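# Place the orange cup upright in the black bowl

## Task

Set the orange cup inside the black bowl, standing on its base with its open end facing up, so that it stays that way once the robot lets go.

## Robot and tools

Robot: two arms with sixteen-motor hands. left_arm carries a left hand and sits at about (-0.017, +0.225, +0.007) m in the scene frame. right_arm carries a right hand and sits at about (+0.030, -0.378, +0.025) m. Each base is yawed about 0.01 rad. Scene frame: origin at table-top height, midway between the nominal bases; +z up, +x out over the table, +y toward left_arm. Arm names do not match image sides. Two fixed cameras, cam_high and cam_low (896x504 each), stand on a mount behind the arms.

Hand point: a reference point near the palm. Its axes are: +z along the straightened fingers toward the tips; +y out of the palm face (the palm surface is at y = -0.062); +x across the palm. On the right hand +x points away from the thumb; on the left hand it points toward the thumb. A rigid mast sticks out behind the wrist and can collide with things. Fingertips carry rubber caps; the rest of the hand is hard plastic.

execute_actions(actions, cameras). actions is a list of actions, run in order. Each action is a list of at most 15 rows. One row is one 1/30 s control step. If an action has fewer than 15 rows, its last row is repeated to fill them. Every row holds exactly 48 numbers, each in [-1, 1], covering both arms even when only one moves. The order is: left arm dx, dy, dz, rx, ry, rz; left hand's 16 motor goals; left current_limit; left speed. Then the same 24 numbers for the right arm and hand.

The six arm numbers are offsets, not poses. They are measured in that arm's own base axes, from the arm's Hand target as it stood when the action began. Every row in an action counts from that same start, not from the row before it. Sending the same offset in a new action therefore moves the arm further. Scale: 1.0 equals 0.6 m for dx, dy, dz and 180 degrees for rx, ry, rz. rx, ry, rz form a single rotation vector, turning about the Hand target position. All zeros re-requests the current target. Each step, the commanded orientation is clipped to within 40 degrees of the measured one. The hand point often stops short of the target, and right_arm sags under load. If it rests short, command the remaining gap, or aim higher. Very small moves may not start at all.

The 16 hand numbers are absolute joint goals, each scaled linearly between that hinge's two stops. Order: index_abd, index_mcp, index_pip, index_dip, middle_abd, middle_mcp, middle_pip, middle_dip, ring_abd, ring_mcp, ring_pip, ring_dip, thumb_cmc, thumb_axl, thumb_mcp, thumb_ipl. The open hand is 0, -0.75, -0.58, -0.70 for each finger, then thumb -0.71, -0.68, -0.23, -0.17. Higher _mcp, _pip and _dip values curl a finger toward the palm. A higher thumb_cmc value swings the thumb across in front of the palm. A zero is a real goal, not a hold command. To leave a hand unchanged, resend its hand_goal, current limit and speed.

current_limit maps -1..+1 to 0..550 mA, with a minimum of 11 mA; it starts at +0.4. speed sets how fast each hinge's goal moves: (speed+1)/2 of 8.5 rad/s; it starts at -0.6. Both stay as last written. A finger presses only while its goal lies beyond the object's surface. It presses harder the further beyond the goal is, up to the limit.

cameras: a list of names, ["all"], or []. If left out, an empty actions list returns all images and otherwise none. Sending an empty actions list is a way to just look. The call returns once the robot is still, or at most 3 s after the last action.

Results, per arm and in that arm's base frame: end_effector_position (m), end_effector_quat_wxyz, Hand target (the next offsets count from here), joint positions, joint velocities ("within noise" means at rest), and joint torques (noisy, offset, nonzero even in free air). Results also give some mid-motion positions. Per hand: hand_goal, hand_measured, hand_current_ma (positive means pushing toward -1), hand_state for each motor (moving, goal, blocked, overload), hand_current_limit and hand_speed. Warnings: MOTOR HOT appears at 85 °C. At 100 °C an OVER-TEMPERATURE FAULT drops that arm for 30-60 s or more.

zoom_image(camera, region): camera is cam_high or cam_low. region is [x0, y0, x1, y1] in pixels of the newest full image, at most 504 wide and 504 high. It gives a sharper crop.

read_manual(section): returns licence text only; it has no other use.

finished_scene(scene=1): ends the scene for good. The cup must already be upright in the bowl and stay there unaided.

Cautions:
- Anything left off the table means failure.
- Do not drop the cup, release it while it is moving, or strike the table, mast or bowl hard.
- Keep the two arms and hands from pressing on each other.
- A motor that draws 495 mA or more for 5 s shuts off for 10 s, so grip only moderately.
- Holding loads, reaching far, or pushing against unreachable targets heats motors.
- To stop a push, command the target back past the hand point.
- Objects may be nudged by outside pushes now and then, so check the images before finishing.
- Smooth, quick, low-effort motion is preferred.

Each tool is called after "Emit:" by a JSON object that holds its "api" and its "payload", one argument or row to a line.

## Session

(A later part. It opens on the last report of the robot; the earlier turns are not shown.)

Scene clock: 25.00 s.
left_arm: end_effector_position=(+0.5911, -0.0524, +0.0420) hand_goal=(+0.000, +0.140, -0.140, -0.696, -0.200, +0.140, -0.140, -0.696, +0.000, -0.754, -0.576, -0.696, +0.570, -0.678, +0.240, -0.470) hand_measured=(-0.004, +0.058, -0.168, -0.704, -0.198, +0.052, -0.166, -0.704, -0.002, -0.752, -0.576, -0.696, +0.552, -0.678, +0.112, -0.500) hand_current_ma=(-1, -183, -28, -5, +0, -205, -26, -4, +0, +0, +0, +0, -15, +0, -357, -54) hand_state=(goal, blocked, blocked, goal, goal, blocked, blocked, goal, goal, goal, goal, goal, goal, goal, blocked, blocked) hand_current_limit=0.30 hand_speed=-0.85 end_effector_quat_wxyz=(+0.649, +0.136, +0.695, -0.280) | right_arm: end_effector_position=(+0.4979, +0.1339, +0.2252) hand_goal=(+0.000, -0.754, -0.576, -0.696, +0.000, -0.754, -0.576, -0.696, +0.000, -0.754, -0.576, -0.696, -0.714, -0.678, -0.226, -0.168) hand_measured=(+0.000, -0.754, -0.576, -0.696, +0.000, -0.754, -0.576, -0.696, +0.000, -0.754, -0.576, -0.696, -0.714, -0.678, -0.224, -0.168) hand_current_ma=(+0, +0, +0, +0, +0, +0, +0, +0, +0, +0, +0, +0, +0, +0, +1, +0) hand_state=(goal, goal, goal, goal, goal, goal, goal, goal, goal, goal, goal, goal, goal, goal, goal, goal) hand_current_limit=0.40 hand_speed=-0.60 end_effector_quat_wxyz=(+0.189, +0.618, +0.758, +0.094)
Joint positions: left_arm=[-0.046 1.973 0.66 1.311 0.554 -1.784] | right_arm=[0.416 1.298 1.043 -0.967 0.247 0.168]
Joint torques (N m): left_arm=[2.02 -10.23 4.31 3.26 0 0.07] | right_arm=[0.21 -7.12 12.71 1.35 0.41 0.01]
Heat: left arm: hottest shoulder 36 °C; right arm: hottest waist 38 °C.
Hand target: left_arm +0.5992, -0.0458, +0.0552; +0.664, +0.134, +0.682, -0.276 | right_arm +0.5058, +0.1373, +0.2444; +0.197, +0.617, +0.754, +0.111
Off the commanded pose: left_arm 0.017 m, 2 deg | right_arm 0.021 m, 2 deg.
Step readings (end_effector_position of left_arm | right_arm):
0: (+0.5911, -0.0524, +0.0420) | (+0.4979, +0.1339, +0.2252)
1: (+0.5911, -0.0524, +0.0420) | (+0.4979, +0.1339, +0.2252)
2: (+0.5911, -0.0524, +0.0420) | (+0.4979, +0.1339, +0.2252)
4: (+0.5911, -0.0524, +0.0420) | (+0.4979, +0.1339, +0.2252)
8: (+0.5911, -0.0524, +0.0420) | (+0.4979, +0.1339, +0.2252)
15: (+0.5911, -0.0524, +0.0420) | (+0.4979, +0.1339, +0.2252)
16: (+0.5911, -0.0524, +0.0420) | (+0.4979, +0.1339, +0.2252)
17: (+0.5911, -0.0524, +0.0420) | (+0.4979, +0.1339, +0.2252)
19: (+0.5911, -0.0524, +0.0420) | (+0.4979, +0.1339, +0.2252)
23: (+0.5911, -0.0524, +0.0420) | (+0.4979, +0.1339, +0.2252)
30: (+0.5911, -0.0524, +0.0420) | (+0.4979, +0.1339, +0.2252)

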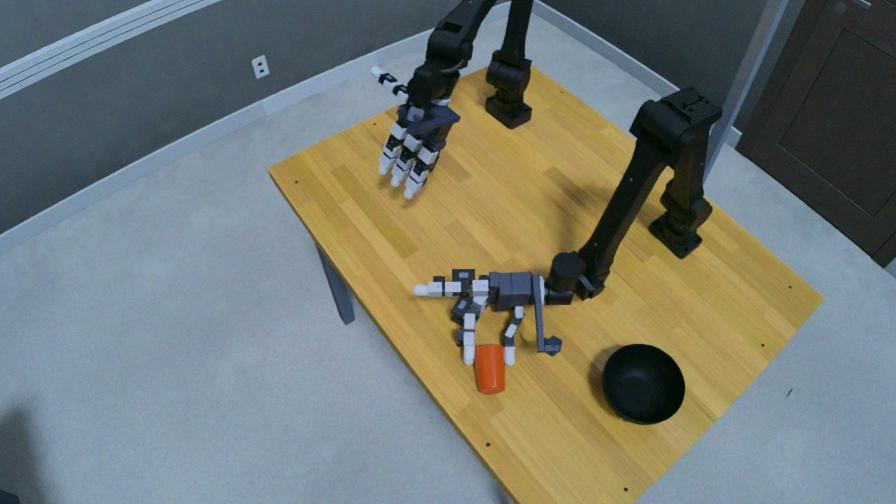

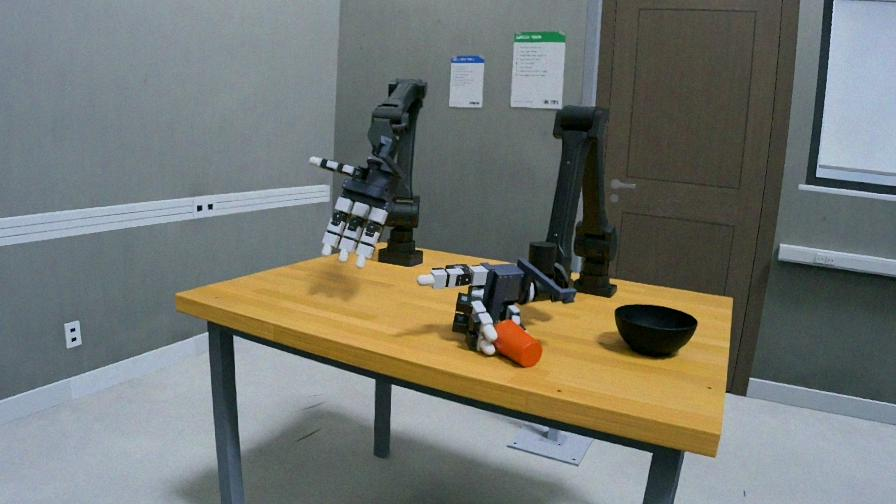

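Emit:
{"api": "execute_actions", "payload": {
  "actions": [
    [[0,0,0.04,0,0,0,0,0.14,-0.139,-0.696,-0.2,0.14,-0.139,-0.696,0,-0.754,-0.576,-0.696,0.571,-0.678,0.24,-0.47,0.3,-0.85,0,0,0,0,0,0,0,-0.754,-0.576,-0.696,0,-0.754,-0.576,-0.696,0,-0.754,-0.576,-0.696,-0.714,-0.678,-0.226,-0.168,0.4,-0.6]],
    [[0,0,0.05,0,0,0,0,0.14,-0.139,-0.696,-0.2,0.14,-0.139,-0.696,0,-0.754,-0.576,-0.696,0.571,-0.678,0.24,-0.47,0.3,-0.85,0,0,0,0,0,0,0,-0.754,-0.576,-0.696,0,-0.754,-0.576,-0.696,0,-0.754,-0.576,-0.696,-0.714,-0.678,-0.226,-0.168,0.4,-0.6]]
  ],
  "cameras": ["all"]
}}

Emit:
{"api": "zoom_image", "payload": {
  "camera": "cam_low",
  "region": [420, 210, 580, 370]
}}

Scene clock: 26.40 s.
left_arm: end_effector_position=(+0.5956, -0.0527, +0.1013) hand_goal=(+0.000, +0.140, -0.140, -0.696, -0.200, +0.140, -0.140, -0.696, +0.000, -0.754, -0.576, -0.696, +0.570, -0.678, +0.240, -0.470) hand_measured=(-0.004, +0.058, -0.168, -0.706, -0.198, +0.052, -0.166, -0.704, -0.002, -0.752, -0.576, -0.696, +0.552, -0.678, +0.112, -0.500) hand_current_ma=(-1, -182, -28, -5, +0, -203, -27, -4, +0, +0, +0, +0, -15, +0, -358, -54) hand_state=(goal, blocked, blocked, goal, goal, blocked, blocked, goal, goal, goal, goal, goal, goal, goal, blocked, blocked) hand_current_limit=0.30 hand_speed=-0.85 end_effector_quat_wxyz=(+0.658, +0.137, +0.686, -0.280) | right_arm: end_effector_position=(+0.4979, +0.1339, +0.2252) hand_goal=(+0.000, -0.754, -0.576, -0.696, +0.000, -0.754, -0.576, -0.696, +0.000, -0.754, -0.576, -0.696, -0.714, -0.678, -0.226, -0.168) hand_measured=(+0.000, -0.754, -0.576, -0.696, +0.000, -0.754, -0.576, -0.696, +0.000, -0.754, -0.576, -0.696, -0.714, -0.678, -0.224, -0.168) hand_current_ma=(+0, +0, +0, +0, +0, +0, +0, +0, +0, +0, +0, +0, +0, +0, +1, +0) hand_state=(goal, goal, goal, goal, goal, goal, goal, goal, goal, goal, goal, goal, goal, goal, goal, goal) hand_current_limit=0.40 hand_speed=-0.60 end_effector_quat_wxyz=(+0.189, +0.618, +0.758, +0.094)
Joint positions: left_arm=[-0.046 1.805 0.66 1.171 0.554 -1.789] | right_arm=[0.416 1.298 1.043 -0.967 0.247 0.168]
Joint torques (N m): left_arm=[1.9 -10.05 4.85 2.18 -0.02 0.13] | right_arm=[0.26 -7 12.68 1.33 0.42 0]
Heat: left arm: hottest shoulder 37 °C; right arm: hottest waist 38 °C.
Hand target: left_arm +0.5992, -0.0458, +0.1090; +0.664, +0.135, +0.682, -0.276 | right_arm +0.5058, +0.1373, +0.2444; +0.197, +0.617, +0.754, +0.111
Off the commanded pose: left_arm 0.011 m, 1 deg | right_arm 0.021 m, 2 deg.
Step readings (end_effector_position of left_arm | right_arm):
0: (+0.5911, -0.0524, +0.0420) | (+0.4979, +0.1339, +0.2252)
1: (+0.5911, -0.0524, +0.0420) | (+0.4979, +0.1339, +0.2252)
2: (+0.5911, -0.0524, +0.0425) | (+0.4979, +0.1339, +0.2252)
4: (+0.5914, -0.0524, +0.0445) | (+0.4979, +0.1339, +0.2252)
8: (+0.5933, -0.0525, +0.0587) | (+0.4979, +0.1339, +0.2252)
15: (+0.5946, -0.0526, +0.0704) | (+0.4979, +0.1339, +0.2252)
16: (+0.5945, -0.0526, +0.0697) | (+0.4979, +0.1339, +0.2252)
17: (+0.5944, -0.0526, +0.0691) | (+0.4979, +0.1339, +0.2252)
19: (+0.5942, -0.0526, +0.0702) | (+0.4979, +0.1339, +0.2252)
23: (+0.5953, -0.0527, +0.0889) | (+0.4979, +0.1339, +0.2252)
30: (+0.5958, -0.0527, +0.1028) | (+0.4979, +0.1339, +0.2252)

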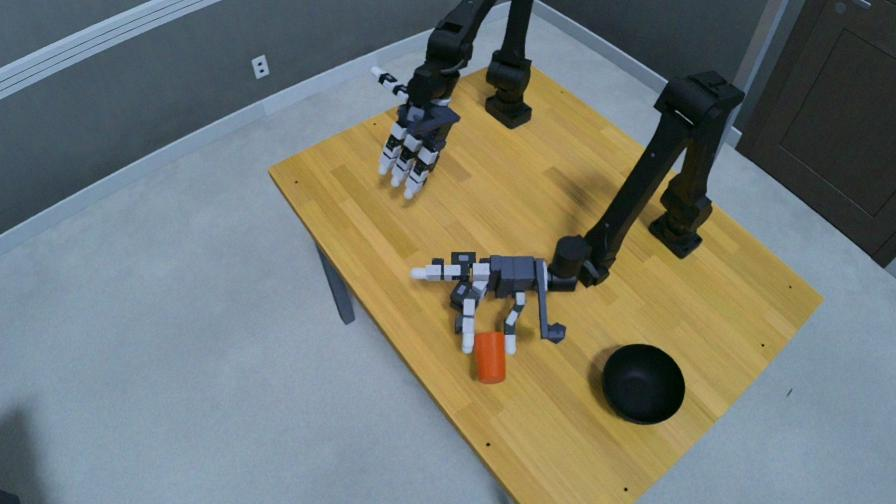

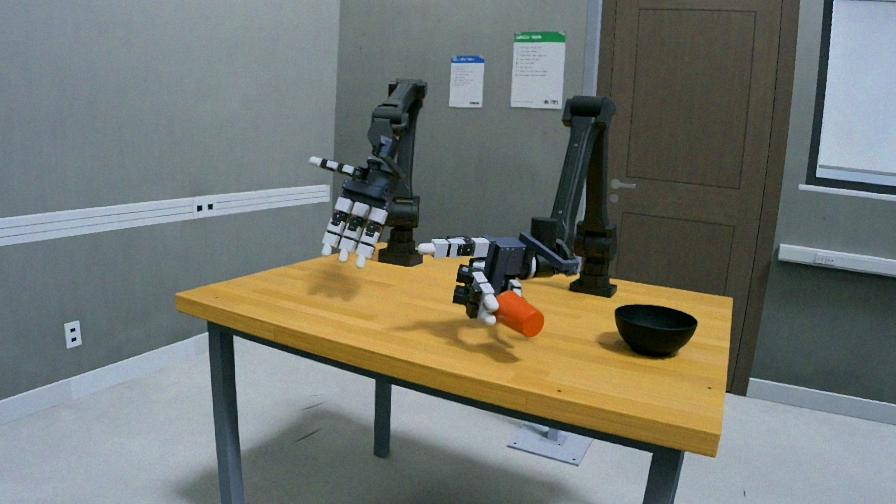

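Scaled by 3.150 from the camera's 896x504 image, which has a finer 1280x720 frame.

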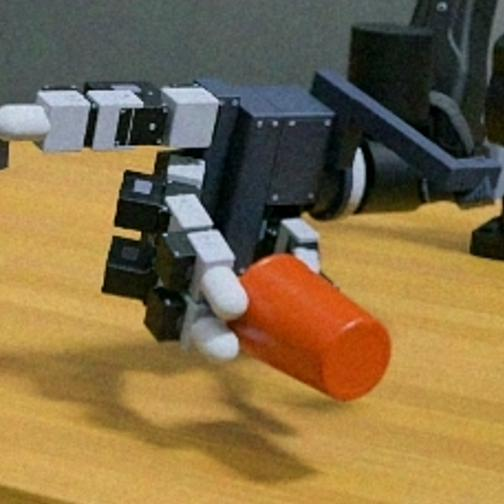

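Emit:
{"api": "execute_actions", "payload": {
  "actions": [
    [[-0.0109,0.0487,0.026,-0.0067,0.0425,-0.0034,0,0.14,-0.139,-0.696,-0.2,0.14,-0.139,-0.696,0,-0.754,-0.576,-0.696,0.571,-0.678,0.24,-0.47,0.3,-0.85,0,0,0,0,0,0,0,-0.754,-0.576,-0.696,0,-0.754,-0.576,-0.696,0,-0.754,-0.576,-0.696,-0.714,-0.678,-0.226,-0.168,0.4,-0.6]],
    [[-0.0109,0.0487,0.026,-0.0067,0.0425,-0.0034,0,0.14,-0.139,-0.696,-0.2,0.14,-0.139,-0.696,0,-0.754,-0.576,-0.696,0.571,-0.678,0.24,-0.47,0.3,-0.85,0,0,0,0,0,0,0,-0.754,-0.576,-0.696,0,-0.754,-0.576,-0.696,0,-0.754,-0.576,-0.696,-0.714,-0.678,-0.226,-0.168,0.4,-0.6]],
    [[-0.0109,0.0487,0.026,-0.0067,0.0425,-0.0034,0,0.14,-0.139,-0.696,-0.2,0.14,-0.139,-0.696,0,-0.754,-0.576,-0.696,0.571,-0.678,0.24,-0.47,0.3,-0.85,0,0,0,0,0,0,0,-0.754,-0.576,-0.696,0,-0.754,-0.576,-0.696,0,-0.754,-0.576,-0.696,-0.714,-0.678,-0.226,-0.168,0.4,-0.6]]
  ],
  "cameras": ["all"]
}}

Scene clock: 35.53 s.
left_arm: end_effector_position=(+0.5561, +0.0344, +0.1227) hand_goal=(+0.000, +0.140, -0.140, -0.696, -0.200, +0.140, -0.140, -0.696, +0.000, -0.754, -0.576, -0.696, +0.570, -0.678, +0.240, -0.470) hand_measured=(-0.004, +0.060, -0.168, -0.706, -0.198, +0.054, -0.168, -0.704, -0.002, -0.750, -0.576, -0.696, +0.552, -0.678, +0.112, -0.500) hand_current_ma=(-1, -178, -31, -5, +0, -200, -29, -4, -1, +1, +0, +0, -15, +0, -358, -54) hand_state=(goal, blocked, blocked, goal, goal, blocked, blocked, goal, goal, goal, goal, goal, goal, goal, blocked, blocked) hand_current_limit=0.30 hand_speed=-0.85 end_effector_quat_wxyz=(+0.488, +0.049, +0.803, -0.340) | right_arm: end_effector_position=(+0.4979, +0.1339, +0.2252) hand_goal=(+0.000, -0.754, -0.576, -0.696, +0.000, -0.754, -0.576, -0.696, +0.000, -0.754, -0.576, -0.696, -0.714, -0.678, -0.226, -0.168) hand_measured=(+0.000, -0.754, -0.576, -0.696, +0.000, -0.754, -0.576, -0.696, +0.000, -0.754, -0.576, -0.696, -0.714, -0.678, -0.224, -0.168) hand_current_ma=(+0, +0, +0, +0, +0, +0, +0, +0, +0, +0, +0, +0, +0, +0, +1, +0) hand_state=(goal, goal, goal, goal, goal, goal, goal, goal, goal, goal, goal, goal, goal, goal, goal, goal) hand_current_limit=0.40 hand_speed=-0.60 end_effector_quat_wxyz=(+0.189, +0.618, +0.758, +0.094)
Joint positions: left_arm=[0.193 1.474 0.767 0.267 0.812 -1.789] | right_arm=[0.416 1.298 1.043 -0.967 0.247 0.168]
Joint torques (N m): left_arm=[1.26 -8.47 10.61 1.87 0.32 0.24] | right_arm=[0.21 -7.18 12.71 1.32 0.42 0]
Heat: left arm: hottest shoulder 37 °C; right arm: hottest waist 38 °C.
Hand target: left_arm +0.5796, +0.0419, +0.1560; +0.514, +0.067, +0.789, -0.329 | right_arm +0.5058, +0.1373, +0.2444; +0.197, +0.617, +0.754, +0.111
Off the commanded pose: left_arm 0.041 m, 4 deg | right_arm 0.021 m, 2 deg.
Step readings (end_effector_position of left_arm | right_arm):
0: (+0.5956, -0.0527, +0.1013) | (+0.4979, +0.1339, +0.2252)
1: (+0.5955, -0.0528, +0.1008) | (+0.4979, +0.1339, +0.2252)
2: (+0.5949, -0.0518, +0.0988) | (+0.4979, +0.1339, +0.2252)
4: (+0.5917, -0.0500, +0.0950) | (+0.4979, +0.1339, +0.2252)
8: (+0.5886, -0.0313, +0.1072) | (+0.4979, +0.1339, +0.2252)
15: (+0.5851, -0.0188, +0.1145) | (+0.4979, +0.1339, +0.2252)
16: (+0.5844, -0.0192, +0.1124) | (+0.4979, +0.1339, +0.2252)
17: (+0.5824, -0.0199, +0.1086) | (+0.4979, +0.1339, +0.2252)
19: (+0.5756, -0.0194, +0.1018) | (+0.4979, +0.1339, +0.2252)
23: (+0.5655, -0.0041, +0.1041) | (+0.4979, +0.1339, +0.2252)
30: (+0.5648, +0.0074, +0.1113) | (+0.4979, +0.1339, +0.2252)
31: (+0.5645, +0.0068, +0.1105) | (+0.4979, +0.1339, +0.2252)
32: (+0.5630, +0.0063, +0.1085) | (+0.4979, +0.1339, +0.2252)
34: (+0.5576, +0.0072, +0.1044) | (+0.4979, +0.1339, +0.2252)
38: (+0.5522, +0.0227, +0.1108) | (+0.4979, +0.1339, +0.2252)
45: (+0.5578, +0.0348, +0.1255) | (+0.4979, +0.1339, +0.2252)

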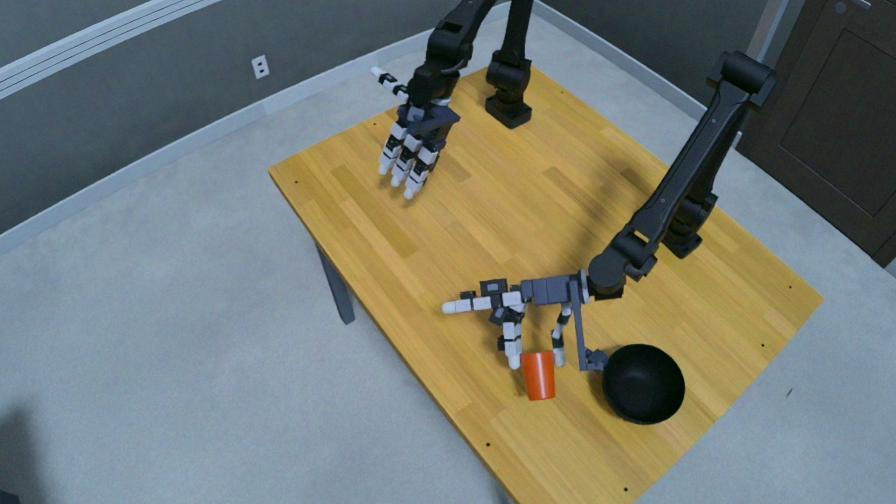

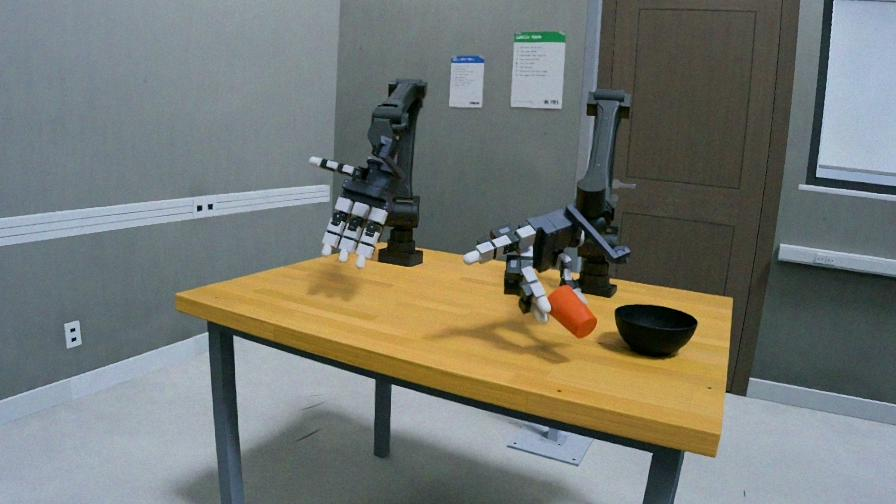

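Emit:
{"api": "execute_actions", "payload": {
  "actions": [
    [[-0.0227,0.0389,0.042,-0.0247,0.0336,0.0015,0,0.14,-0.139,-0.696,-0.2,0.14,-0.139,-0.696,0,-0.754,-0.576,-0.696,0.571,-0.678,0.24,-0.47,0.3,-0.85,0,0,0,0,0,0,0,-0.754,-0.576,-0.696,0,-0.754,-0.576,-0.696,0,-0.754,-0.576,-0.696,-0.714,-0.678,-0.226,-0.168,0.4,-0.6]],
    [[-0.0227,0.0389,0.038,-0.0247,0.0336,0.0015,0,0.14,-0.139,-0.696,-0.2,0.14,-0.139,-0.696,0,-0.754,-0.576,-0.696,0.571,-0.678,0.24,-0.47,0.3,-0.85,0,0,0,0,0,0,0,-0.754,-0.576,-0.696,0,-0.754,-0.576,-0.696,0,-0.754,-0.576,-0.696,-0.714,-0.678,-0.226,-0.168,0.4,-0.6]],
    [[-0.0227,0.0389,0.034,-0.0247,0.0336,0.0015,0,0.14,-0.139,-0.696,-0.2,0.14,-0.139,-0.696,0,-0.754,-0.576,-0.696,0.571,-0.678,0.24,-0.47,0.3,-0.85,0,0,0,0,0,0,0,-0.754,-0.576,-0.696,0,-0.754,-0.576,-0.696,0,-0.754,-0.576,-0.696,-0.714,-0.678,-0.226,-0.168,0.4,-0.6]]
  ],
  "cameras": ["all"]
}}

Scene clock: 37.93 s.
left_arm: end_effector_position=(+0.5176, +0.1002, +0.1924) hand_goal=(+0.000, +0.140, -0.140, -0.696, -0.200, +0.140, -0.140, -0.696, +0.000, -0.754, -0.576, -0.696, +0.570, -0.678, +0.240, -0.470) hand_measured=(-0.004, +0.060, -0.170, -0.706, -0.198, +0.054, -0.168, -0.704, -0.002, -0.748, -0.576, -0.696, +0.552, -0.678, +0.112, -0.500) hand_current_ma=(-1, -177, -31, -5, +1, -199, -29, -4, -1, +3, +0, +0, -15, +0, -358, -54) hand_state=(goal, blocked, blocked, goal, goal, blocked, blocked, goal, goal, goal, goal, goal, goal, goal, blocked, blocked) hand_current_limit=0.30 hand_speed=-0.85 end_effector_quat_wxyz=(+0.364, -0.072, +0.822, -0.431) | right_arm: end_effector_position=(+0.4979, +0.1339, +0.2252) hand_goal=(+0.000, -0.754, -0.576, -0.696, +0.000, -0.754, -0.576, -0.696, +0.000, -0.754, -0.576, -0.696, -0.714, -0.678, -0.226, -0.168) hand_measured=(+0.000, -0.754, -0.576, -0.696, +0.000, -0.754, -0.576, -0.696, +0.000, -0.754, -0.576, -0.696, -0.714, -0.678, -0.224, -0.168) hand_current_ma=(+0, +0, +0, +0, +0, +0, +0, +0, +0, +0, +0, +0, +0, +0, +1, +0) hand_state=(goal, goal, goal, goal, goal, goal, goal, goal, goal, goal, goal, goal, goal, goal, goal, goal) hand_current_limit=0.40 hand_speed=-0.60 end_effector_quat_wxyz=(+0.189, +0.618, +0.758, +0.094)
Joint positions: left_arm=[0.404 1.406 1.06 -0.457 1.042 -1.798] | right_arm=[0.416 1.298 1.043 -0.967 0.247 0.168]
Joint torques (N m): left_arm=[1.26 -7.88 12.22 1.28 0.71 0.1] | right_arm=[0.26 -7 12.71 1.33 0.42 0]
Heat: left arm: hottest shoulder 37 °C; right arm: hottest waist 38 °C.
Hand target: left_arm +0.5387, +0.1119, +0.2243; +0.390, -0.051, +0.817, -0.421 | right_arm +0.5058, +0.1373, +0.2444; +0.197, +0.617, +0.754, +0.111
Off the commanded pose: left_arm 0.040 m, 4 deg | right_arm 0.021 m, 2 deg.
Step readings (end_effector_position of left_arm | right_arm):
0: (+0.5561, +0.0344, +0.1227) | (+0.4979, +0.1339, +0.2252)
1: (+0.5559, +0.0341, +0.1224) | (+0.4979, +0.1339, +0.2252)
2: (+0.5544, +0.0334, +0.1218) | (+0.4979, +0.1339, +0.2252)
4: (+0.5494, +0.0332, +0.1212) | (+0.4979, +0.1339, +0.2252)
8: (+0.5430, +0.0462, +0.1317) | (+0.4979, +0.1339, +0.2252)
15: (+0.5466, +0.0571, +0.1489) | (+0.4979, +0.1339, +0.2252)
16: (+0.5461, +0.0566, +0.1486) | (+0.4979, +0.1339, +0.2252)
17: (+0.5441, +0.0558, +0.1479) | (+0.4979, +0.1339, +0.2252)
19: (+0.5385, +0.0551, +0.1467) | (+0.4979, +0.1339, +0.2252)
23: (+0.5320, +0.0684, +0.1534) | (+0.4979, +0.1339, +0.2252)
30: (+0.5331, +0.0792, +0.1675) | (+0.4979, +0.1339, +0.2252)
31: (+0.5327, +0.0786, +0.1676) | (+0.4979, +0.1339, +0.2252)
32: (+0.5307, +0.0777, +0.1679) | (+0.4979, +0.1339, +0.2252)
34: (+0.5251, +0.0769, +0.1696) | (+0.4979, +0.1339, +0.2252)
38: (+0.5205, +0.0904, +0.1807) | (+0.4979, +0.1339, +0.2252)
45: (+0.5198, +0.1011, +0.1938) | (+0.4979, +0.1339, +0.2252)

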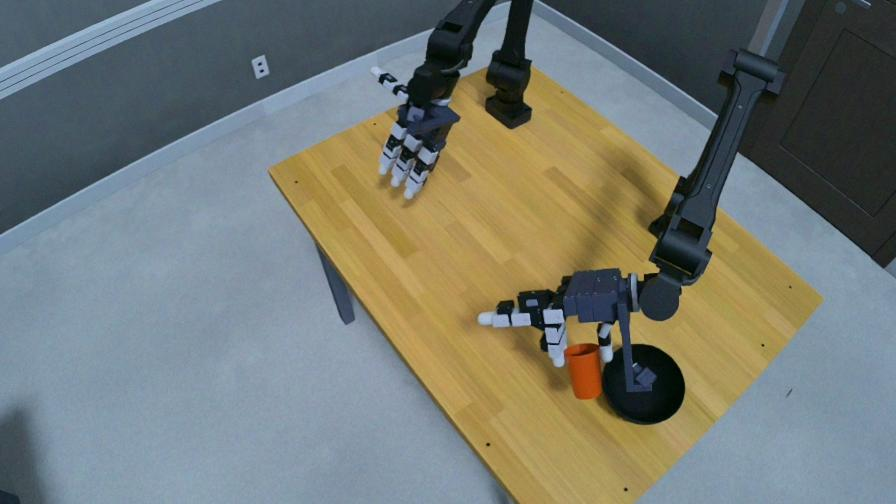

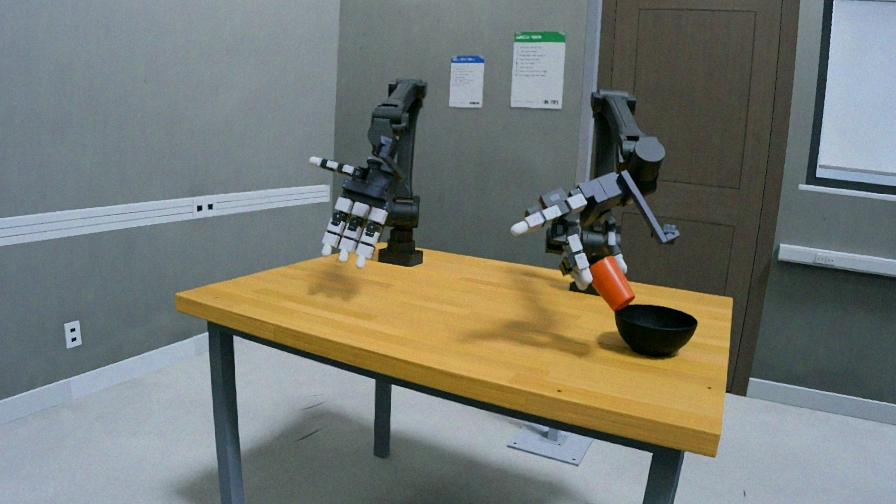

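Emit:
{"api": "execute_actions", "payload": {
  "actions": [
    [[-0.0309,0.0332,0.018,-0.0377,0.0237,0.008,0,0.14,-0.139,-0.696,-0.2,0.14,-0.139,-0.696,0,-0.754,-0.576,-0.696,0.571,-0.678,0.24,-0.47,0.3,-0.85,0,0,0,0,0,0,0,-0.754,-0.576,-0.696,0,-0.754,-0.576,-0.696,0,-0.754,-0.576,-0.696,-0.714,-0.678,-0.226,-0.168,0.4,-0.6]],
    [[-0.0309,0.0332,0.018,-0.0377,0.0237,0.008,0,0.14,-0.139,-0.696,-0.2,0.14,-0.139,-0.696,0,-0.754,-0.576,-0.696,0.571,-0.678,0.24,-0.47,0.3,-0.85,0,0,0,0,0,0,0,-0.754,-0.576,-0.696,0,-0.754,-0.576,-0.696,0,-0.754,-0.576,-0.696,-0.714,-0.678,-0.226,-0.168,0.4,-0.6]],
    [[-0.0309,0.0332,0.018,-0.0377,0.0237,0.008,0,0.14,-0.139,-0.696,-0.2,0.14,-0.139,-0.696,0,-0.754,-0.576,-0.696,0.571,-0.678,0.24,-0.47,0.3,-0.85,0,0,0,0,0,0,0,-0.754,-0.576,-0.696,0,-0.754,-0.576,-0.696,0,-0.754,-0.576,-0.696,-0.714,-0.678,-0.226,-0.168,0.4,-0.6]]
  ],
  "cameras": ["all"]
}}

Scene clock: 40.27 s.
left_arm: end_effector_position=(+0.4673, +0.1589, +0.2301) hand_goal=(+0.000, +0.140, -0.140, -0.696, -0.200, +0.140, -0.140, -0.696, +0.000, -0.754, -0.576, -0.696, +0.570, -0.678, +0.240, -0.470) hand_measured=(-0.004, +0.062, -0.170, -0.706, -0.196, +0.054, -0.168, -0.704, -0.002, -0.746, -0.576, -0.696, +0.558, -0.676, +0.112, -0.500) hand_current_ma=(-1, -172, -32, -6, +1, -199, -30, -5, -1, +4, +0, +0, -8, +0, -358, -54) hand_state=(goal, blocked, blocked, goal, goal, blocked, blocked, goal, goal, goal, goal, goal, goal, goal, blocked, blocked) hand_current_limit=0.30 hand_speed=-0.85 end_effector_quat_wxyz=(+0.275, -0.219, +0.763, -0.543) | right_arm: end_effector_position=(+0.4979, +0.1339, +0.2252) hand_goal=(+0.000, -0.754, -0.576, -0.696, +0.000, -0.754, -0.576, -0.696, +0.000, -0.754, -0.576, -0.696, -0.714, -0.678, -0.226, -0.168) hand_measured=(+0.000, -0.754, -0.576, -0.696, +0.000, -0.754, -0.576, -0.696, +0.000, -0.754, -0.576, -0.696, -0.714, -0.678, -0.224, -0.168) hand_current_ma=(+0, +0, +0, +0, +0, +0, +0, +0, +0, +0, +0, +0, +0, +0, +1, +0) hand_state=(goal, goal, goal, goal, goal, goal, goal, goal, goal, goal, goal, goal, goal, goal, goal, goal) hand_current_limit=0.40 hand_speed=-0.60 end_effector_quat_wxyz=(+0.189, +0.618, +0.758, +0.094)
Joint positions: left_arm=[0.626 1.487 1.259 -0.918 1.283 -1.823] | right_arm=[0.416 1.298 1.043 -0.967 0.247 0.168]
Joint torques (N m): left_arm=[1.2 -8.82 11.88 0.61 1.07 0.05] | right_arm=[0.26 -7.06 12.71 1.32 0.42 0]
Heat: left arm: hottest shoulder 37 °C; right arm: hottest waist 38 °C.
Hand target: left_arm +0.4832, +0.1719, +0.2568; +0.298, -0.196, +0.766, -0.535 | right_arm +0.5058, +0.1373, +0.2444; +0.197, +0.617, +0.754, +0.111
Off the commanded pose: left_arm 0.033 m, 4 deg | right_arm 0.021 m, 2 deg.
Step readings (end_effector_position of left_arm | right_arm):
0: (+0.5176, +0.1002, +0.1924) | (+0.4979, +0.1339, +0.2252)
1: (+0.5175, +0.0998, +0.1926) | (+0.4979, +0.1339, +0.2252)
2: (+0.5164, +0.0989, +0.1935) | (+0.4979, +0.1339, +0.2252)
4: (+0.5121, +0.0980, +0.1964) | (+0.4979, +0.1339, +0.2252)
8: (+0.5058, +0.1110, +0.2028) | (+0.4979, +0.1339, +0.2252)
15: (+0.5033, +0.1216, +0.2077) | (+0.4979, +0.1339, +0.2252)
16: (+0.5029, +0.1211, +0.2075) | (+0.4979, +0.1339, +0.2252)
17: (+0.5015, +0.1199, +0.2079) | (+0.4979, +0.1339, +0.2252)
19: (+0.4969, +0.1181, +0.2102) | (+0.4979, +0.1339, +0.2252)
23: (+0.4899, +0.1304, +0.2144) | (+0.4979, +0.1339, +0.2252)
30: (+0.4857, +0.1406, +0.2186) | (+0.4979, +0.1339, +0.2252)
31: (+0.4852, +0.1398, +0.2189) | (+0.4979, +0.1339, +0.2252)
32: (+0.4840, +0.1389, +0.2196) | (+0.4979, +0.1339, +0.2252)
34: (+0.4802, +0.1377, +0.2232) | (+0.4979, +0.1339, +0.2252)
38: (+0.4734, +0.1499, +0.2278) | (+0.4979, +0.1339, +0.2252)
45: (+0.4678, +0.1592, +0.2306) | (+0.4979, +0.1339, +0.2252)

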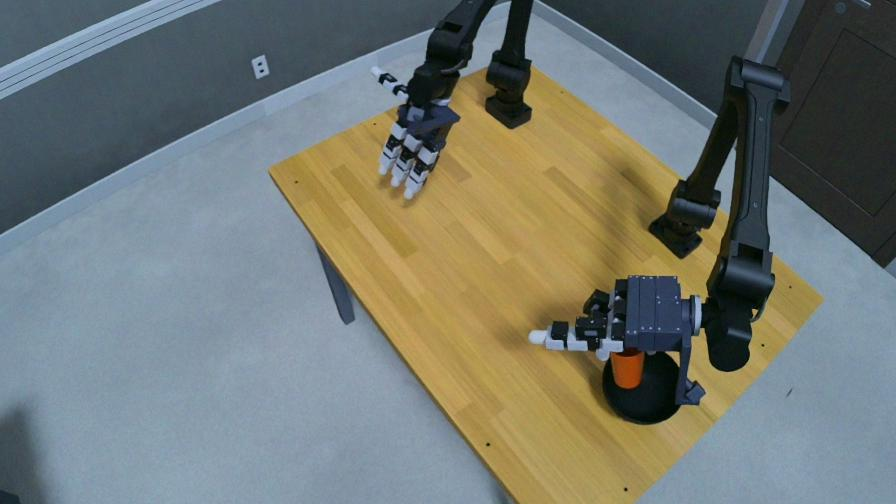

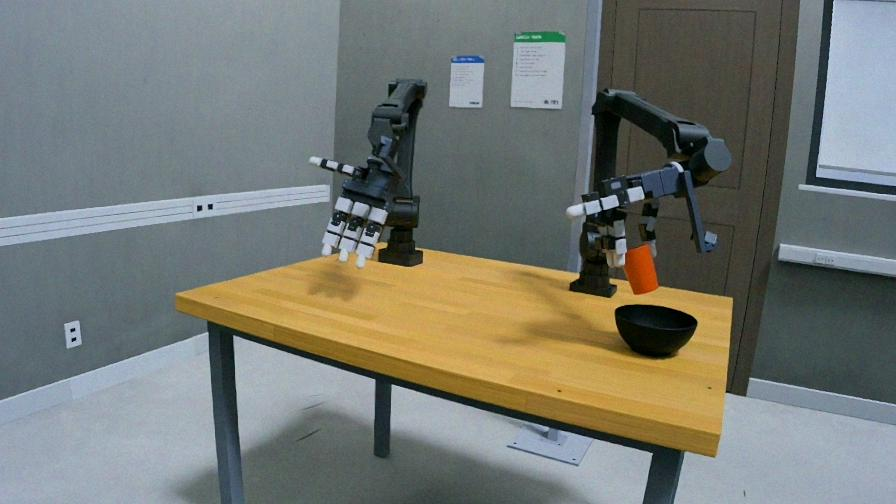

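Emit:
{"api": "execute_actions", "payload": {
  "actions": [
    [[-0.0318,0.0309,0.008,-0.0454,0.0117,0.0168,0,0.14,-0.139,-0.696,-0.2,0.14,-0.139,-0.696,0,-0.754,-0.576,-0.696,0.571,-0.678,0.24,-0.47,0.3,-0.85,0,0,0,0,0,0,0,-0.754,-0.576,-0.696,0,-0.754,-0.576,-0.696,0,-0.754,-0.576,-0.696,-0.714,-0.678,-0.226,-0.168,0.4,-0.6]],
    [[-0.0318,0.0309,0.008,-0.0454,0.0117,0.0168,0,0.14,-0.139,-0.696,-0.2,0.14,-0.139,-0.696,0,-0.754,-0.576,-0.696,0.571,-0.678,0.24,-0.47,0.3,-0.85,0,0,0,0,0,0,0,-0.754,-0.576,-0.696,0,-0.754,-0.576,-0.696,0,-0.754,-0.576,-0.696,-0.714,-0.678,-0.226,-0.168,0.4,-0.6]],
    [[-0.0318,0.0309,0.008,-0.0454,0.0117,0.0168,0,0.14,-0.139,-0.696,-0.2,0.14,-0.139,-0.696,0,-0.754,-0.576,-0.696,0.571,-0.678,0.24,-0.47,0.3,-0.85,0,0,0,0,0,0,0,-0.754,-0.576,-0.696,0,-0.754,-0.576,-0.696,0,-0.754,-0.576,-0.696,-0.714,-0.678,-0.226,-0.168,0.4,-0.6]]
  ],
  "cameras": ["all"]
}}

Emit:
{"api": "zoom_image", "payload": {
  "camera": "cam_high",
  "region": [560, 240, 780, 460]
}}

Emit:
{"api": "zoom_image", "payload": {
  "camera": "cam_low",
  "region": [560, 160, 760, 360]
}}

Scene clock: 42.50 s.
left_arm: end_effector_position=(+0.4159, +0.2147, +0.2471) hand_goal=(+0.000, +0.140, -0.140, -0.696, -0.200, +0.140, -0.140, -0.696, +0.000, -0.754, -0.576, -0.696, +0.570, -0.678, +0.240, -0.470) hand_measured=(-0.002, +0.064, -0.170, -0.706, -0.194, +0.054, -0.170, -0.706, -0.002, -0.744, -0.576, -0.696, +0.564, -0.676, +0.112, -0.500) hand_current_ma=(+0, -165, -33, -6, +2, -199, -32, -5, +0, +6, +0, +0, -2, +0, -358, -54) hand_state=(goal, blocked, blocked, goal, goal, blocked, blocked, goal, goal, goal, goal, goal, goal, goal, blocked, blocked) hand_current_limit=0.30 hand_speed=-0.85 end_effector_quat_wxyz=(+0.233, -0.357, +0.626, -0.653) | right_arm: end_effector_position=(+0.4979, +0.1339, +0.2252) hand_goal=(+0.000, -0.754, -0.576, -0.696, +0.000, -0.754, -0.576, -0.696, +0.000, -0.754, -0.576, -0.696, -0.714, -0.678, -0.226, -0.168) hand_measured=(+0.000, -0.754, -0.576, -0.696, +0.000, -0.754, -0.576, -0.696, +0.000, -0.754, -0.576, -0.696, -0.714, -0.678, -0.224, -0.168) hand_current_ma=(+0, +0, +0, +0, +0, +0, +0, +0, +0, +0, +0, +0, +0, +0, +1, +0) hand_state=(goal, goal, goal, goal, goal, goal, goal, goal, goal, goal, goal, goal, goal, goal, goal, goal) hand_current_limit=0.40 hand_speed=-0.60 end_effector_quat_wxyz=(+0.189, +0.618, +0.758, +0.094)
Joint positions: left_arm=[0.851 1.561 1.285 -1.054 1.53 -1.986] | right_arm=[0.416 1.298 1.043 -0.967 0.247 0.168]
Joint torques (N m): left_arm=[1.2 -9.35 11.29 0.12 1.25 -0.28] | right_arm=[0.26 -7.12 12.71 1.33 0.42 0]
Heat: left arm: hottest shoulder 37 °C; right arm: hottest waist 38 °C.
Hand target: left_arm +0.4259, +0.2273, +0.2711; +0.248, -0.343, +0.632, -0.649 | right_arm +0.5058, +0.1373, +0.2444; +0.197, +0.617, +0.754, +0.111
Off the commanded pose: left_arm 0.029 m, 2 deg | right_arm 0.021 m, 2 deg.
Step readings (end_effector_position of left_arm | right_arm):
0: (+0.4673, +0.1589, +0.2301) | (+0.4979, +0.1339, +0.2252)
1: (+0.4674, +0.1587, +0.2304) | (+0.4979, +0.1339, +0.2252)
2: (+0.4668, +0.1577, +0.2317) | (+0.4979, +0.1339, +0.2252)
4: (+0.4642, +0.1566, +0.2354) | (+0.4979, +0.1339, +0.2252)
8: (+0.4566, +0.1687, +0.2366) | (+0.4979, +0.1339, +0.2252)
15: (+0.4512, +0.1789, +0.2345) | (+0.4979, +0.1339, +0.2252)
16: (+0.4510, +0.1783, +0.2349) | (+0.4979, +0.1339, +0.2252)
17: (+0.4504, +0.1776, +0.2366) | (+0.4979, +0.1339, +0.2252)
19: (+0.4479, +0.1761, +0.2416) | (+0.4979, +0.1339, +0.2252)
23: (+0.4399, +0.1875, +0.2433) | (+0.4979, +0.1339, +0.2252)
30: (+0.4338, +0.1971, +0.2405) | (+0.4979, +0.1339, +0.2252)
31: (+0.4336, +0.1967, +0.2409) | (+0.4979, +0.1339, +0.2252)
32: (+0.4330, +0.1959, +0.2425) | (+0.4979, +0.1339, +0.2252)
34: (+0.4304, +0.1950, +0.2474) | (+0.4979, +0.1339, +0.2252)
38: (+0.4226, +0.2059, +0.2493) | (+0.4979, +0.1339, +0.2252)
45: (+0.4162, +0.2153, +0.2466) | (+0.4979, +0.1339, +0.2252)

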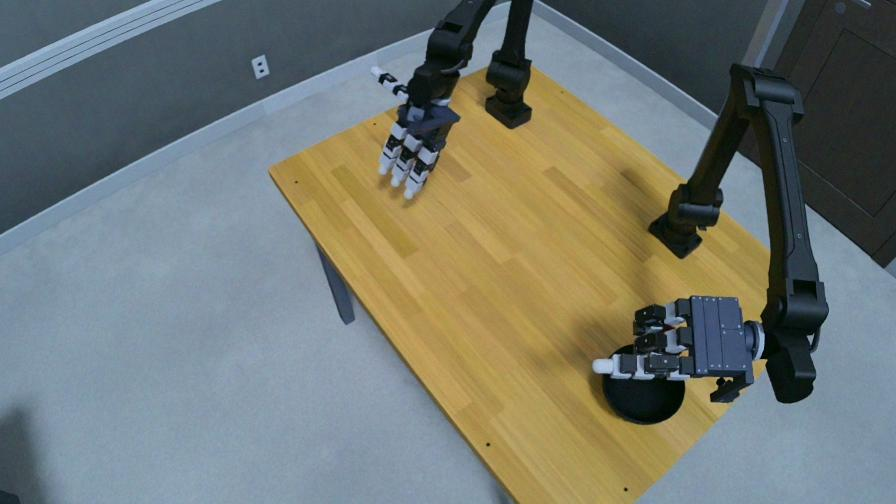

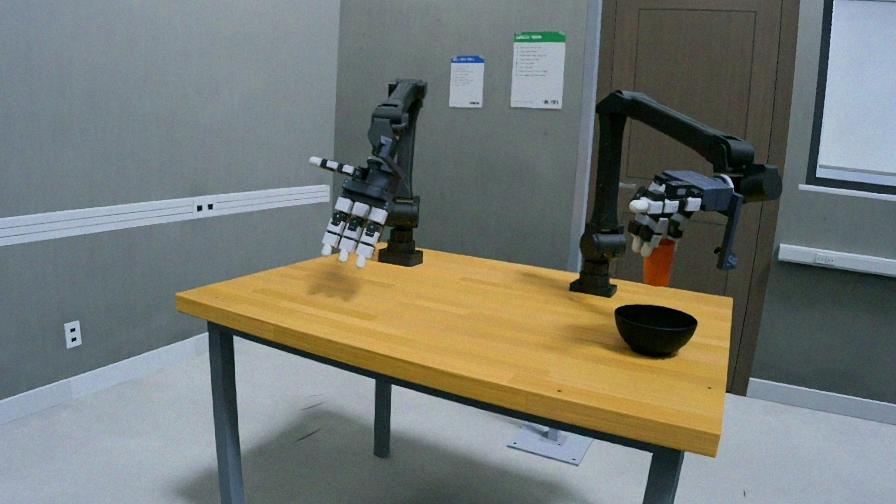

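Scaled by 2.291 from the camera's 896x504 image, which has a finer 1280x720 frame.

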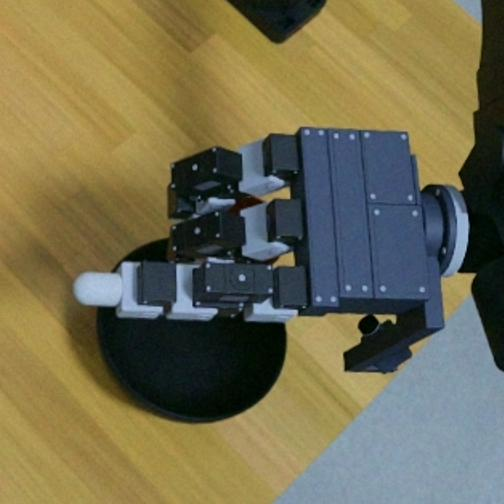

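Scaled by 2.520 from the camera's 896x504 image, which has a finer 1280x720 frame.

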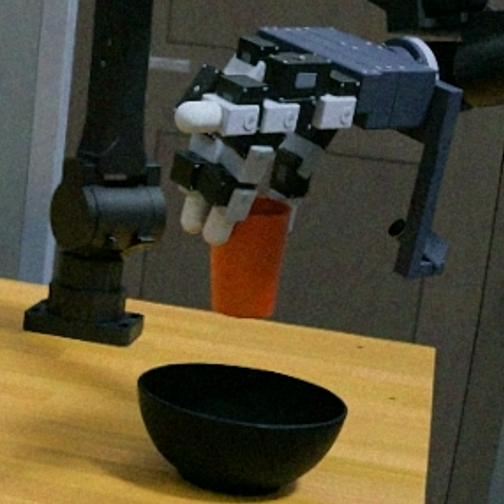

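Emit:
{"api": "execute_actions", "payload": {
  "actions": [
    [[-0.0017,0.0058,-0.05,0,0,0,0,0.14,-0.139,-0.696,-0.2,0.14,-0.139,-0.696,0,-0.754,-0.576,-0.696,0.571,-0.678,0.24,-0.47,0.3,-0.85,0,0,0,0,0,0,0,-0.754,-0.576,-0.696,0,-0.754,-0.576,-0.696,0,-0.754,-0.576,-0.696,-0.714,-0.678,-0.226,-0.168,0.4,-0.6]],
    [[-0.0017,0.0058,-0.05,0,0,0,0,0.14,-0.139,-0.696,-0.2,0.14,-0.139,-0.696,0,-0.754,-0.576,-0.696,0.571,-0.678,0.24,-0.47,0.3,-0.85,0,0,0,0,0,0,0,-0.754,-0.576,-0.696,0,-0.754,-0.576,-0.696,0,-0.754,-0.576,-0.696,-0.714,-0.678,-0.226,-0.168,0.4,-0.6]]
  ],
  "cameras": ["all"]
}}

Emit:
{"api": "zoom_image", "payload": {
  "camera": "cam_high",
  "region": [580, 260, 780, 460]
}}

Emit:
{"api": "zoom_image", "payload": {
  "camera": "cam_low",
  "region": [580, 190, 760, 370]
}}

Scene clock: 46.67 s.
left_arm: end_effector_position=(+0.4270, +0.2288, +0.2109) hand_goal=(+0.000, +0.140, -0.140, -0.696, -0.200, +0.140, -0.140, -0.696, +0.000, -0.754, -0.576, -0.696, +0.570, -0.678, +0.240, -0.470) hand_measured=(-0.002, +0.064, -0.170, -0.706, -0.194, +0.054, -0.170, -0.706, -0.002, -0.744, -0.576, -0.696, +0.564, -0.676, +0.112, -0.500) hand_current_ma=(+0, -165, -33, -6, +2, -199, -32, -5, +0, +6, +0, +0, -2, +0, -358, -54) hand_state=(goal, blocked, blocked, goal, goal, blocked, blocked, goal, goal, goal, goal, goal, goal, goal, blocked, blocked) hand_current_limit=0.30 hand_speed=-0.85 end_effector_quat_wxyz=(+0.246, -0.344, +0.633, -0.648) | right_arm: end_effector_position=(+0.4979, +0.1339, +0.2252) hand_goal=(+0.000, -0.754, -0.576, -0.696, +0.000, -0.754, -0.576, -0.696, +0.000, -0.754, -0.576, -0.696, -0.714, -0.678, -0.226, -0.168) hand_measured=(+0.000, -0.754, -0.576, -0.696, +0.000, -0.754, -0.576, -0.696, +0.000, -0.754, -0.576, -0.696, -0.714, -0.678, -0.224, -0.168) hand_current_ma=(+0, +0, +0, +0, +0, +0, +0, +0, +0, +0, +0, +0, +0, +0, +1, +0) hand_state=(goal, goal, goal, goal, goal, goal, goal, goal, goal, goal, goal, goal, goal, goal, goal, goal) hand_current_limit=0.40 hand_speed=-0.60 end_effector_quat_wxyz=(+0.189, +0.618, +0.758, +0.094)
Joint positions: left_arm=[0.853 1.638 1.285 -1.046 1.532 -1.877] | right_arm=[0.416 1.298 1.043 -0.967 0.247 0.168]
Joint torques (N m): left_arm=[2.02 -9.93 6.61 -0.01 1.23 -0.05] | right_arm=[0.38 -7.06 12.71 1.32 0.42 0]
Heat: left arm: hottest shoulder 37 °C; right arm: hottest elbow 39 °C.
Hand target: left_arm +0.4239, +0.2343, +0.2110; +0.248, -0.343, +0.632, -0.649 | right_arm +0.5058, +0.1373, +0.2444; +0.197, +0.617, +0.754, +0.111
Off the commanded pose: left_arm 0.006 m, 0 deg | right_arm 0.021 m, 2 deg.
Step readings (end_effector_position of left_arm | right_arm):
0: (+0.4158, +0.2147, +0.2471) | (+0.4979, +0.1339, +0.2252)
1: (+0.4158, +0.2147, +0.2471) | (+0.4979, +0.1339, +0.2252)
2: (+0.4159, +0.2148, +0.2468) | (+0.4979, +0.1339, +0.2252)
4: (+0.4164, +0.2152, +0.2454) | (+0.4979, +0.1339, +0.2252)
8: (+0.4184, +0.2174, +0.2373) | (+0.4979, +0.1339, +0.2252)
15: (+0.4204, +0.2198, +0.2301) | (+0.4979, +0.1339, +0.2252)
16: (+0.4205, +0.2199, +0.2300) | (+0.4979, +0.1339, +0.2252)
17: (+0.4207, +0.2202, +0.2298) | (+0.4979, +0.1339, +0.2252)
19: (+0.4218, +0.2215, +0.2279) | (+0.4979, +0.1339, +0.2252)
23: (+0.4243, +0.2254, +0.2198) | (+0.4979, +0.1339, +0.2252)
30: (+0.4264, +0.2281, +0.2115) | (+0.4979, +0.1339, +0.2252)

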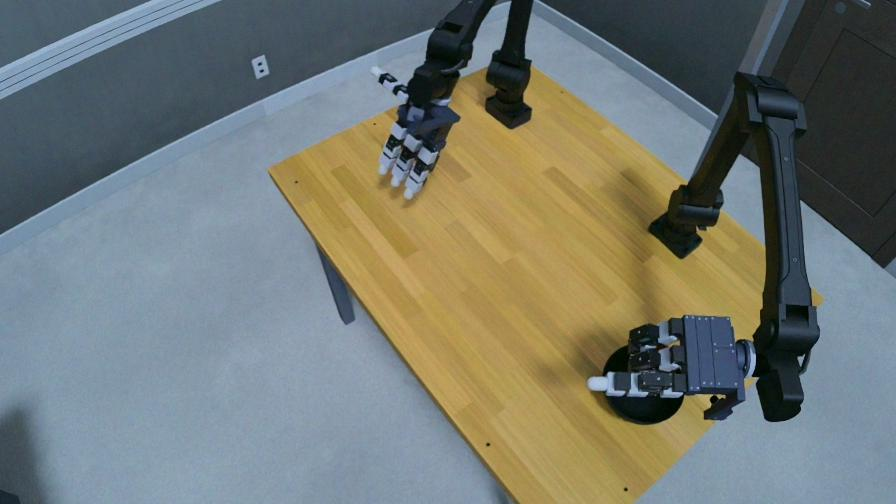

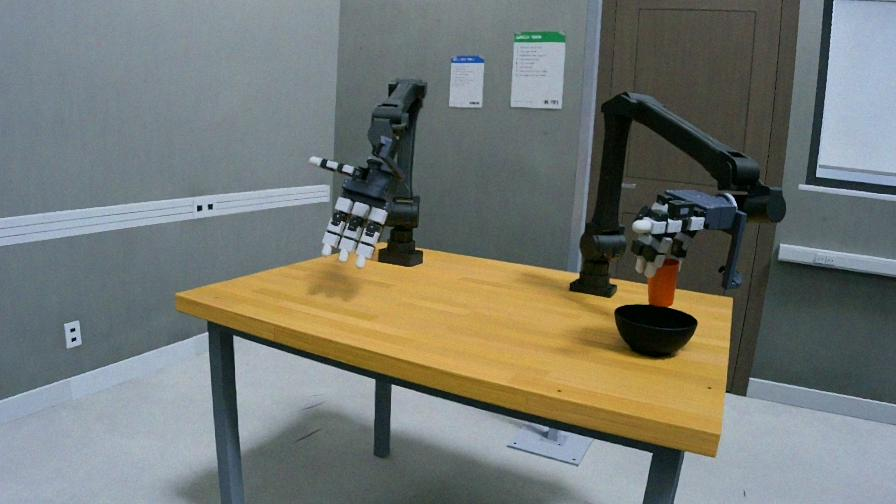

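Scaled by 2.520 from the camera's 896x504 image, which has a finer 1280x720 frame.

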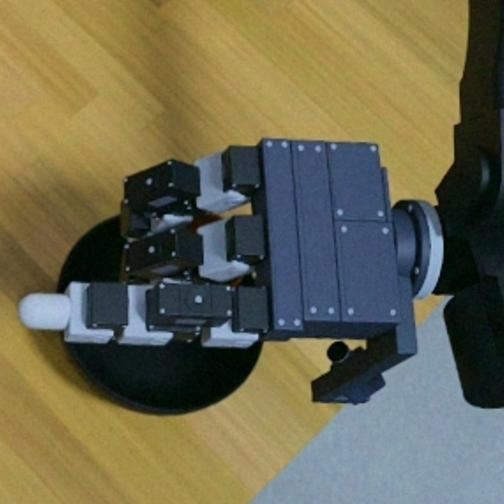

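Scaled by 2.800 from the camera's 896x504 image, which has a finer 1280x720 frame.

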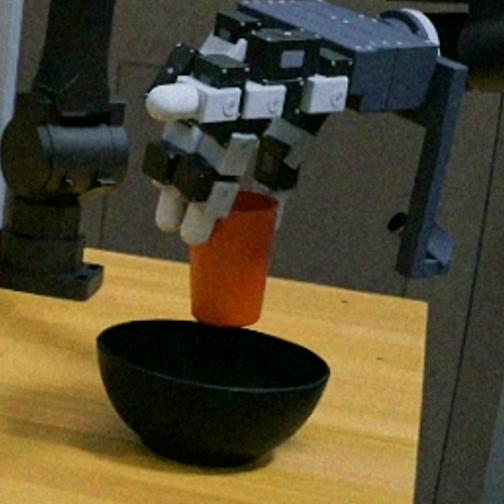

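Emit:
{"api": "execute_actions", "payload": {
  "actions": [
    [[-0.0033,-0.0067,-0.05,0,0,0,0,0.14,-0.139,-0.696,-0.2,0.14,-0.139,-0.696,0,-0.754,-0.576,-0.696,0.571,-0.678,0.24,-0.47,0.3,-0.85,0,0,0,0,0,0,0,-0.754,-0.576,-0.696,0,-0.754,-0.576,-0.696,0,-0.754,-0.576,-0.696,-0.714,-0.678,-0.226,-0.168,0.4,-0.6]],
    [[0,0,-0.04,0,0,0,0,0.14,-0.139,-0.696,-0.2,0.14,-0.139,-0.696,0,-0.754,-0.576,-0.696,0.571,-0.678,0.24,-0.47,0.3,-0.85,0,0,0,0,0,0,0,-0.754,-0.576,-0.696,0,-0.754,-0.576,-0.696,0,-0.754,-0.576,-0.696,-0.714,-0.678,-0.226,-0.168,0.4,-0.6]]
  ],
  "cameras": ["all"]
}}

Emit:
{"api": "zoom_image", "payload": {
  "camera": "cam_high",
  "region": [580, 280, 780, 480]
}}

Emit:
{"api": "zoom_image", "payload": {
  "camera": "cam_low",
  "region": [580, 190, 760, 370]
}}

Scene clock: 48.93 s.
left_arm: end_effector_position=(+0.4239, +0.2254, +0.1572) hand_goal=(+0.000, +0.140, -0.140, -0.696, -0.200, +0.140, -0.140, -0.696, +0.000, -0.754, -0.576, -0.696, +0.570, -0.678, +0.240, -0.470) hand_measured=(-0.002, +0.064, -0.170, -0.706, -0.194, +0.054, -0.170, -0.706, -0.002, -0.744, -0.576, -0.696, +0.566, -0.676, +0.112, -0.500) hand_current_ma=(+0, -165, -33, -6, +2, -199, -32, -5, +0, +6, +0, +0, -2, +0, -358, -54) hand_state=(goal, blocked, blocked, goal, goal, blocked, blocked, goal, goal, goal, goal, goal, goal, goal, blocked, blocked) hand_current_limit=0.30 hand_speed=-0.85 end_effector_quat_wxyz=(+0.241, -0.345, +0.632, -0.650) | right_arm: end_effector_position=(+0.4979, +0.1339, +0.2252) hand_goal=(+0.000, -0.754, -0.576, -0.696, +0.000, -0.754, -0.576, -0.696, +0.000, -0.754, -0.576, -0.696, -0.714, -0.678, -0.226, -0.168) hand_measured=(+0.000, -0.754, -0.576, -0.696, +0.000, -0.754, -0.576, -0.696, +0.000, -0.754, -0.576, -0.696, -0.714, -0.678, -0.224, -0.168) hand_current_ma=(+0, +0, +0, +0, +0, +0, +0, +0, +0, +0, +0, +0, +0, +0, +1, +0) hand_state=(goal, goal, goal, goal, goal, goal, goal, goal, goal, goal, goal, goal, goal, goal, goal, goal) hand_current_limit=0.40 hand_speed=-0.60 end_effector_quat_wxyz=(+0.189, +0.618, +0.758, +0.094)
Joint positions: left_arm=[0.853 1.706 1.22 -1.018 1.533 -1.782] | right_arm=[0.416 1.298 1.043 -0.967 0.247 0.168]
Joint torques (N m): left_arm=[1.79 -10.4 5.94 0.38 1.18 -0.08] | right_arm=[0.26 -7.06 12.71 1.35 0.41 0]
Heat: left arm: hottest shoulder 37 °C; right arm: hottest elbow 39 °C.
Hand target: left_arm +0.4219, +0.2303, +0.1570; +0.248, -0.343, +0.632, -0.649 | right_arm +0.5058, +0.1373, +0.2444; +0.197, +0.617, +0.754, +0.111
Off the commanded pose: left_arm 0.005 m, 1 deg | right_arm 0.021 m, 2 deg.
Step readings (end_effector_position of left_arm | right_arm):
0: (+0.4270, +0.2289, +0.2109) | (+0.4979, +0.1339, +0.2252)
1: (+0.4270, +0.2289, +0.2109) | (+0.4979, +0.1339, +0.2252)
2: (+0.4269, +0.2287, +0.2101) | (+0.4979, +0.1339, +0.2252)
4: (+0.4259, +0.2275, +0.2065) | (+0.4979, +0.1339, +0.2252)
8: (+0.4231, +0.2244, +0.1927) | (+0.4979, +0.1339, +0.2252)
15: (+0.4233, +0.2246, +0.1808) | (+0.4979, +0.1339, +0.2252)
16: (+0.4234, +0.2247, +0.1807) | (+0.4979, +0.1339, +0.2252)
17: (+0.4236, +0.2250, +0.1804) | (+0.4979, +0.1339, +0.2252)
19: (+0.4239, +0.2254, +0.1780) | (+0.4979, +0.1339, +0.2252)
23: (+0.4234, +0.2248, +0.1678) | (+0.4979, +0.1339, +0.2252)
30: (+0.4234, +0.2249, +0.1575) | (+0.4979, +0.1339, +0.2252)

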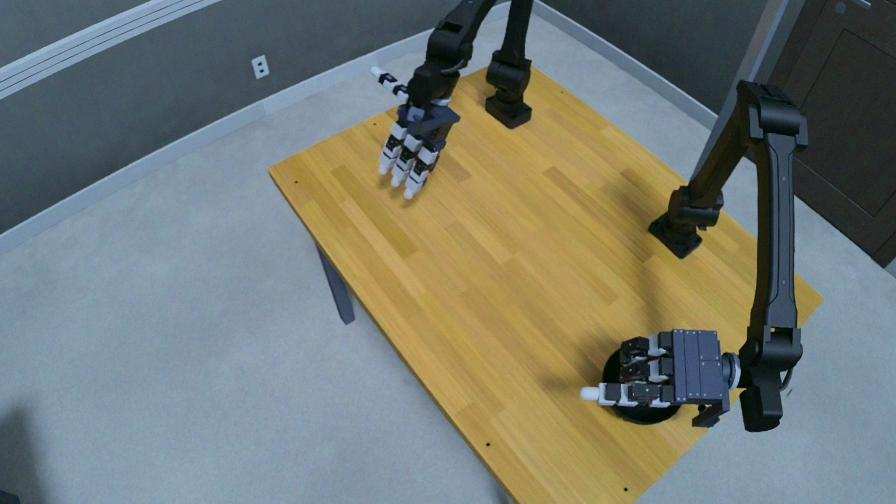

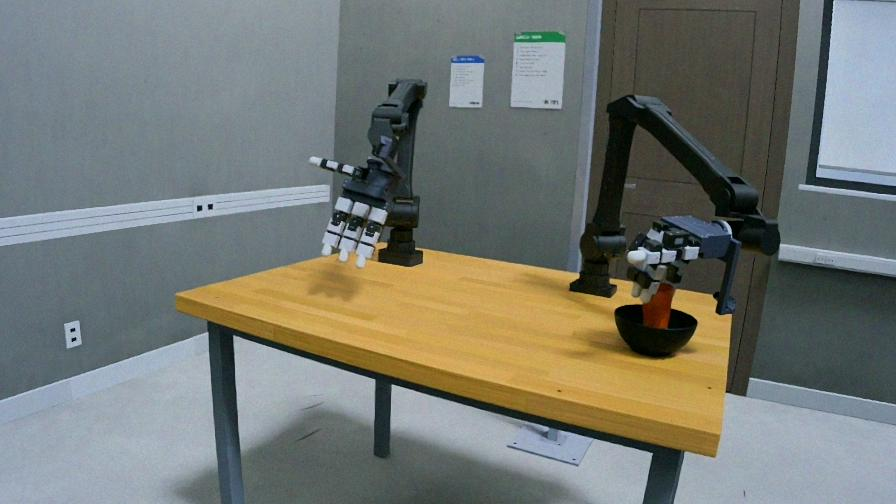

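Scaled by 2.520 from the camera's 896x504 image, which has a finer 1280x720 frame.

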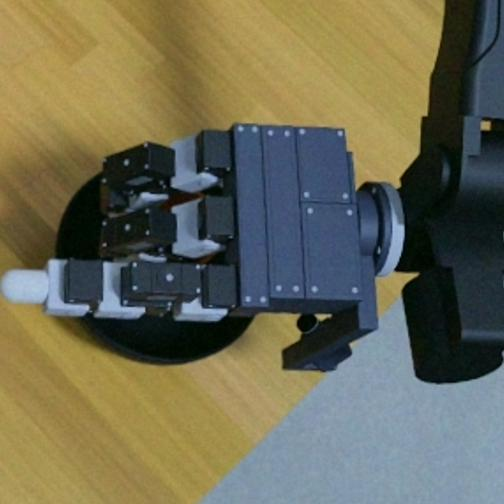

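Scaled by 2.800 from the camera's 896x504 image, which has a finer 1280x720 frame.

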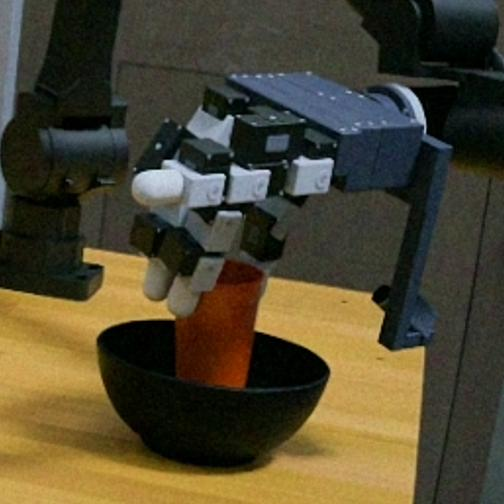

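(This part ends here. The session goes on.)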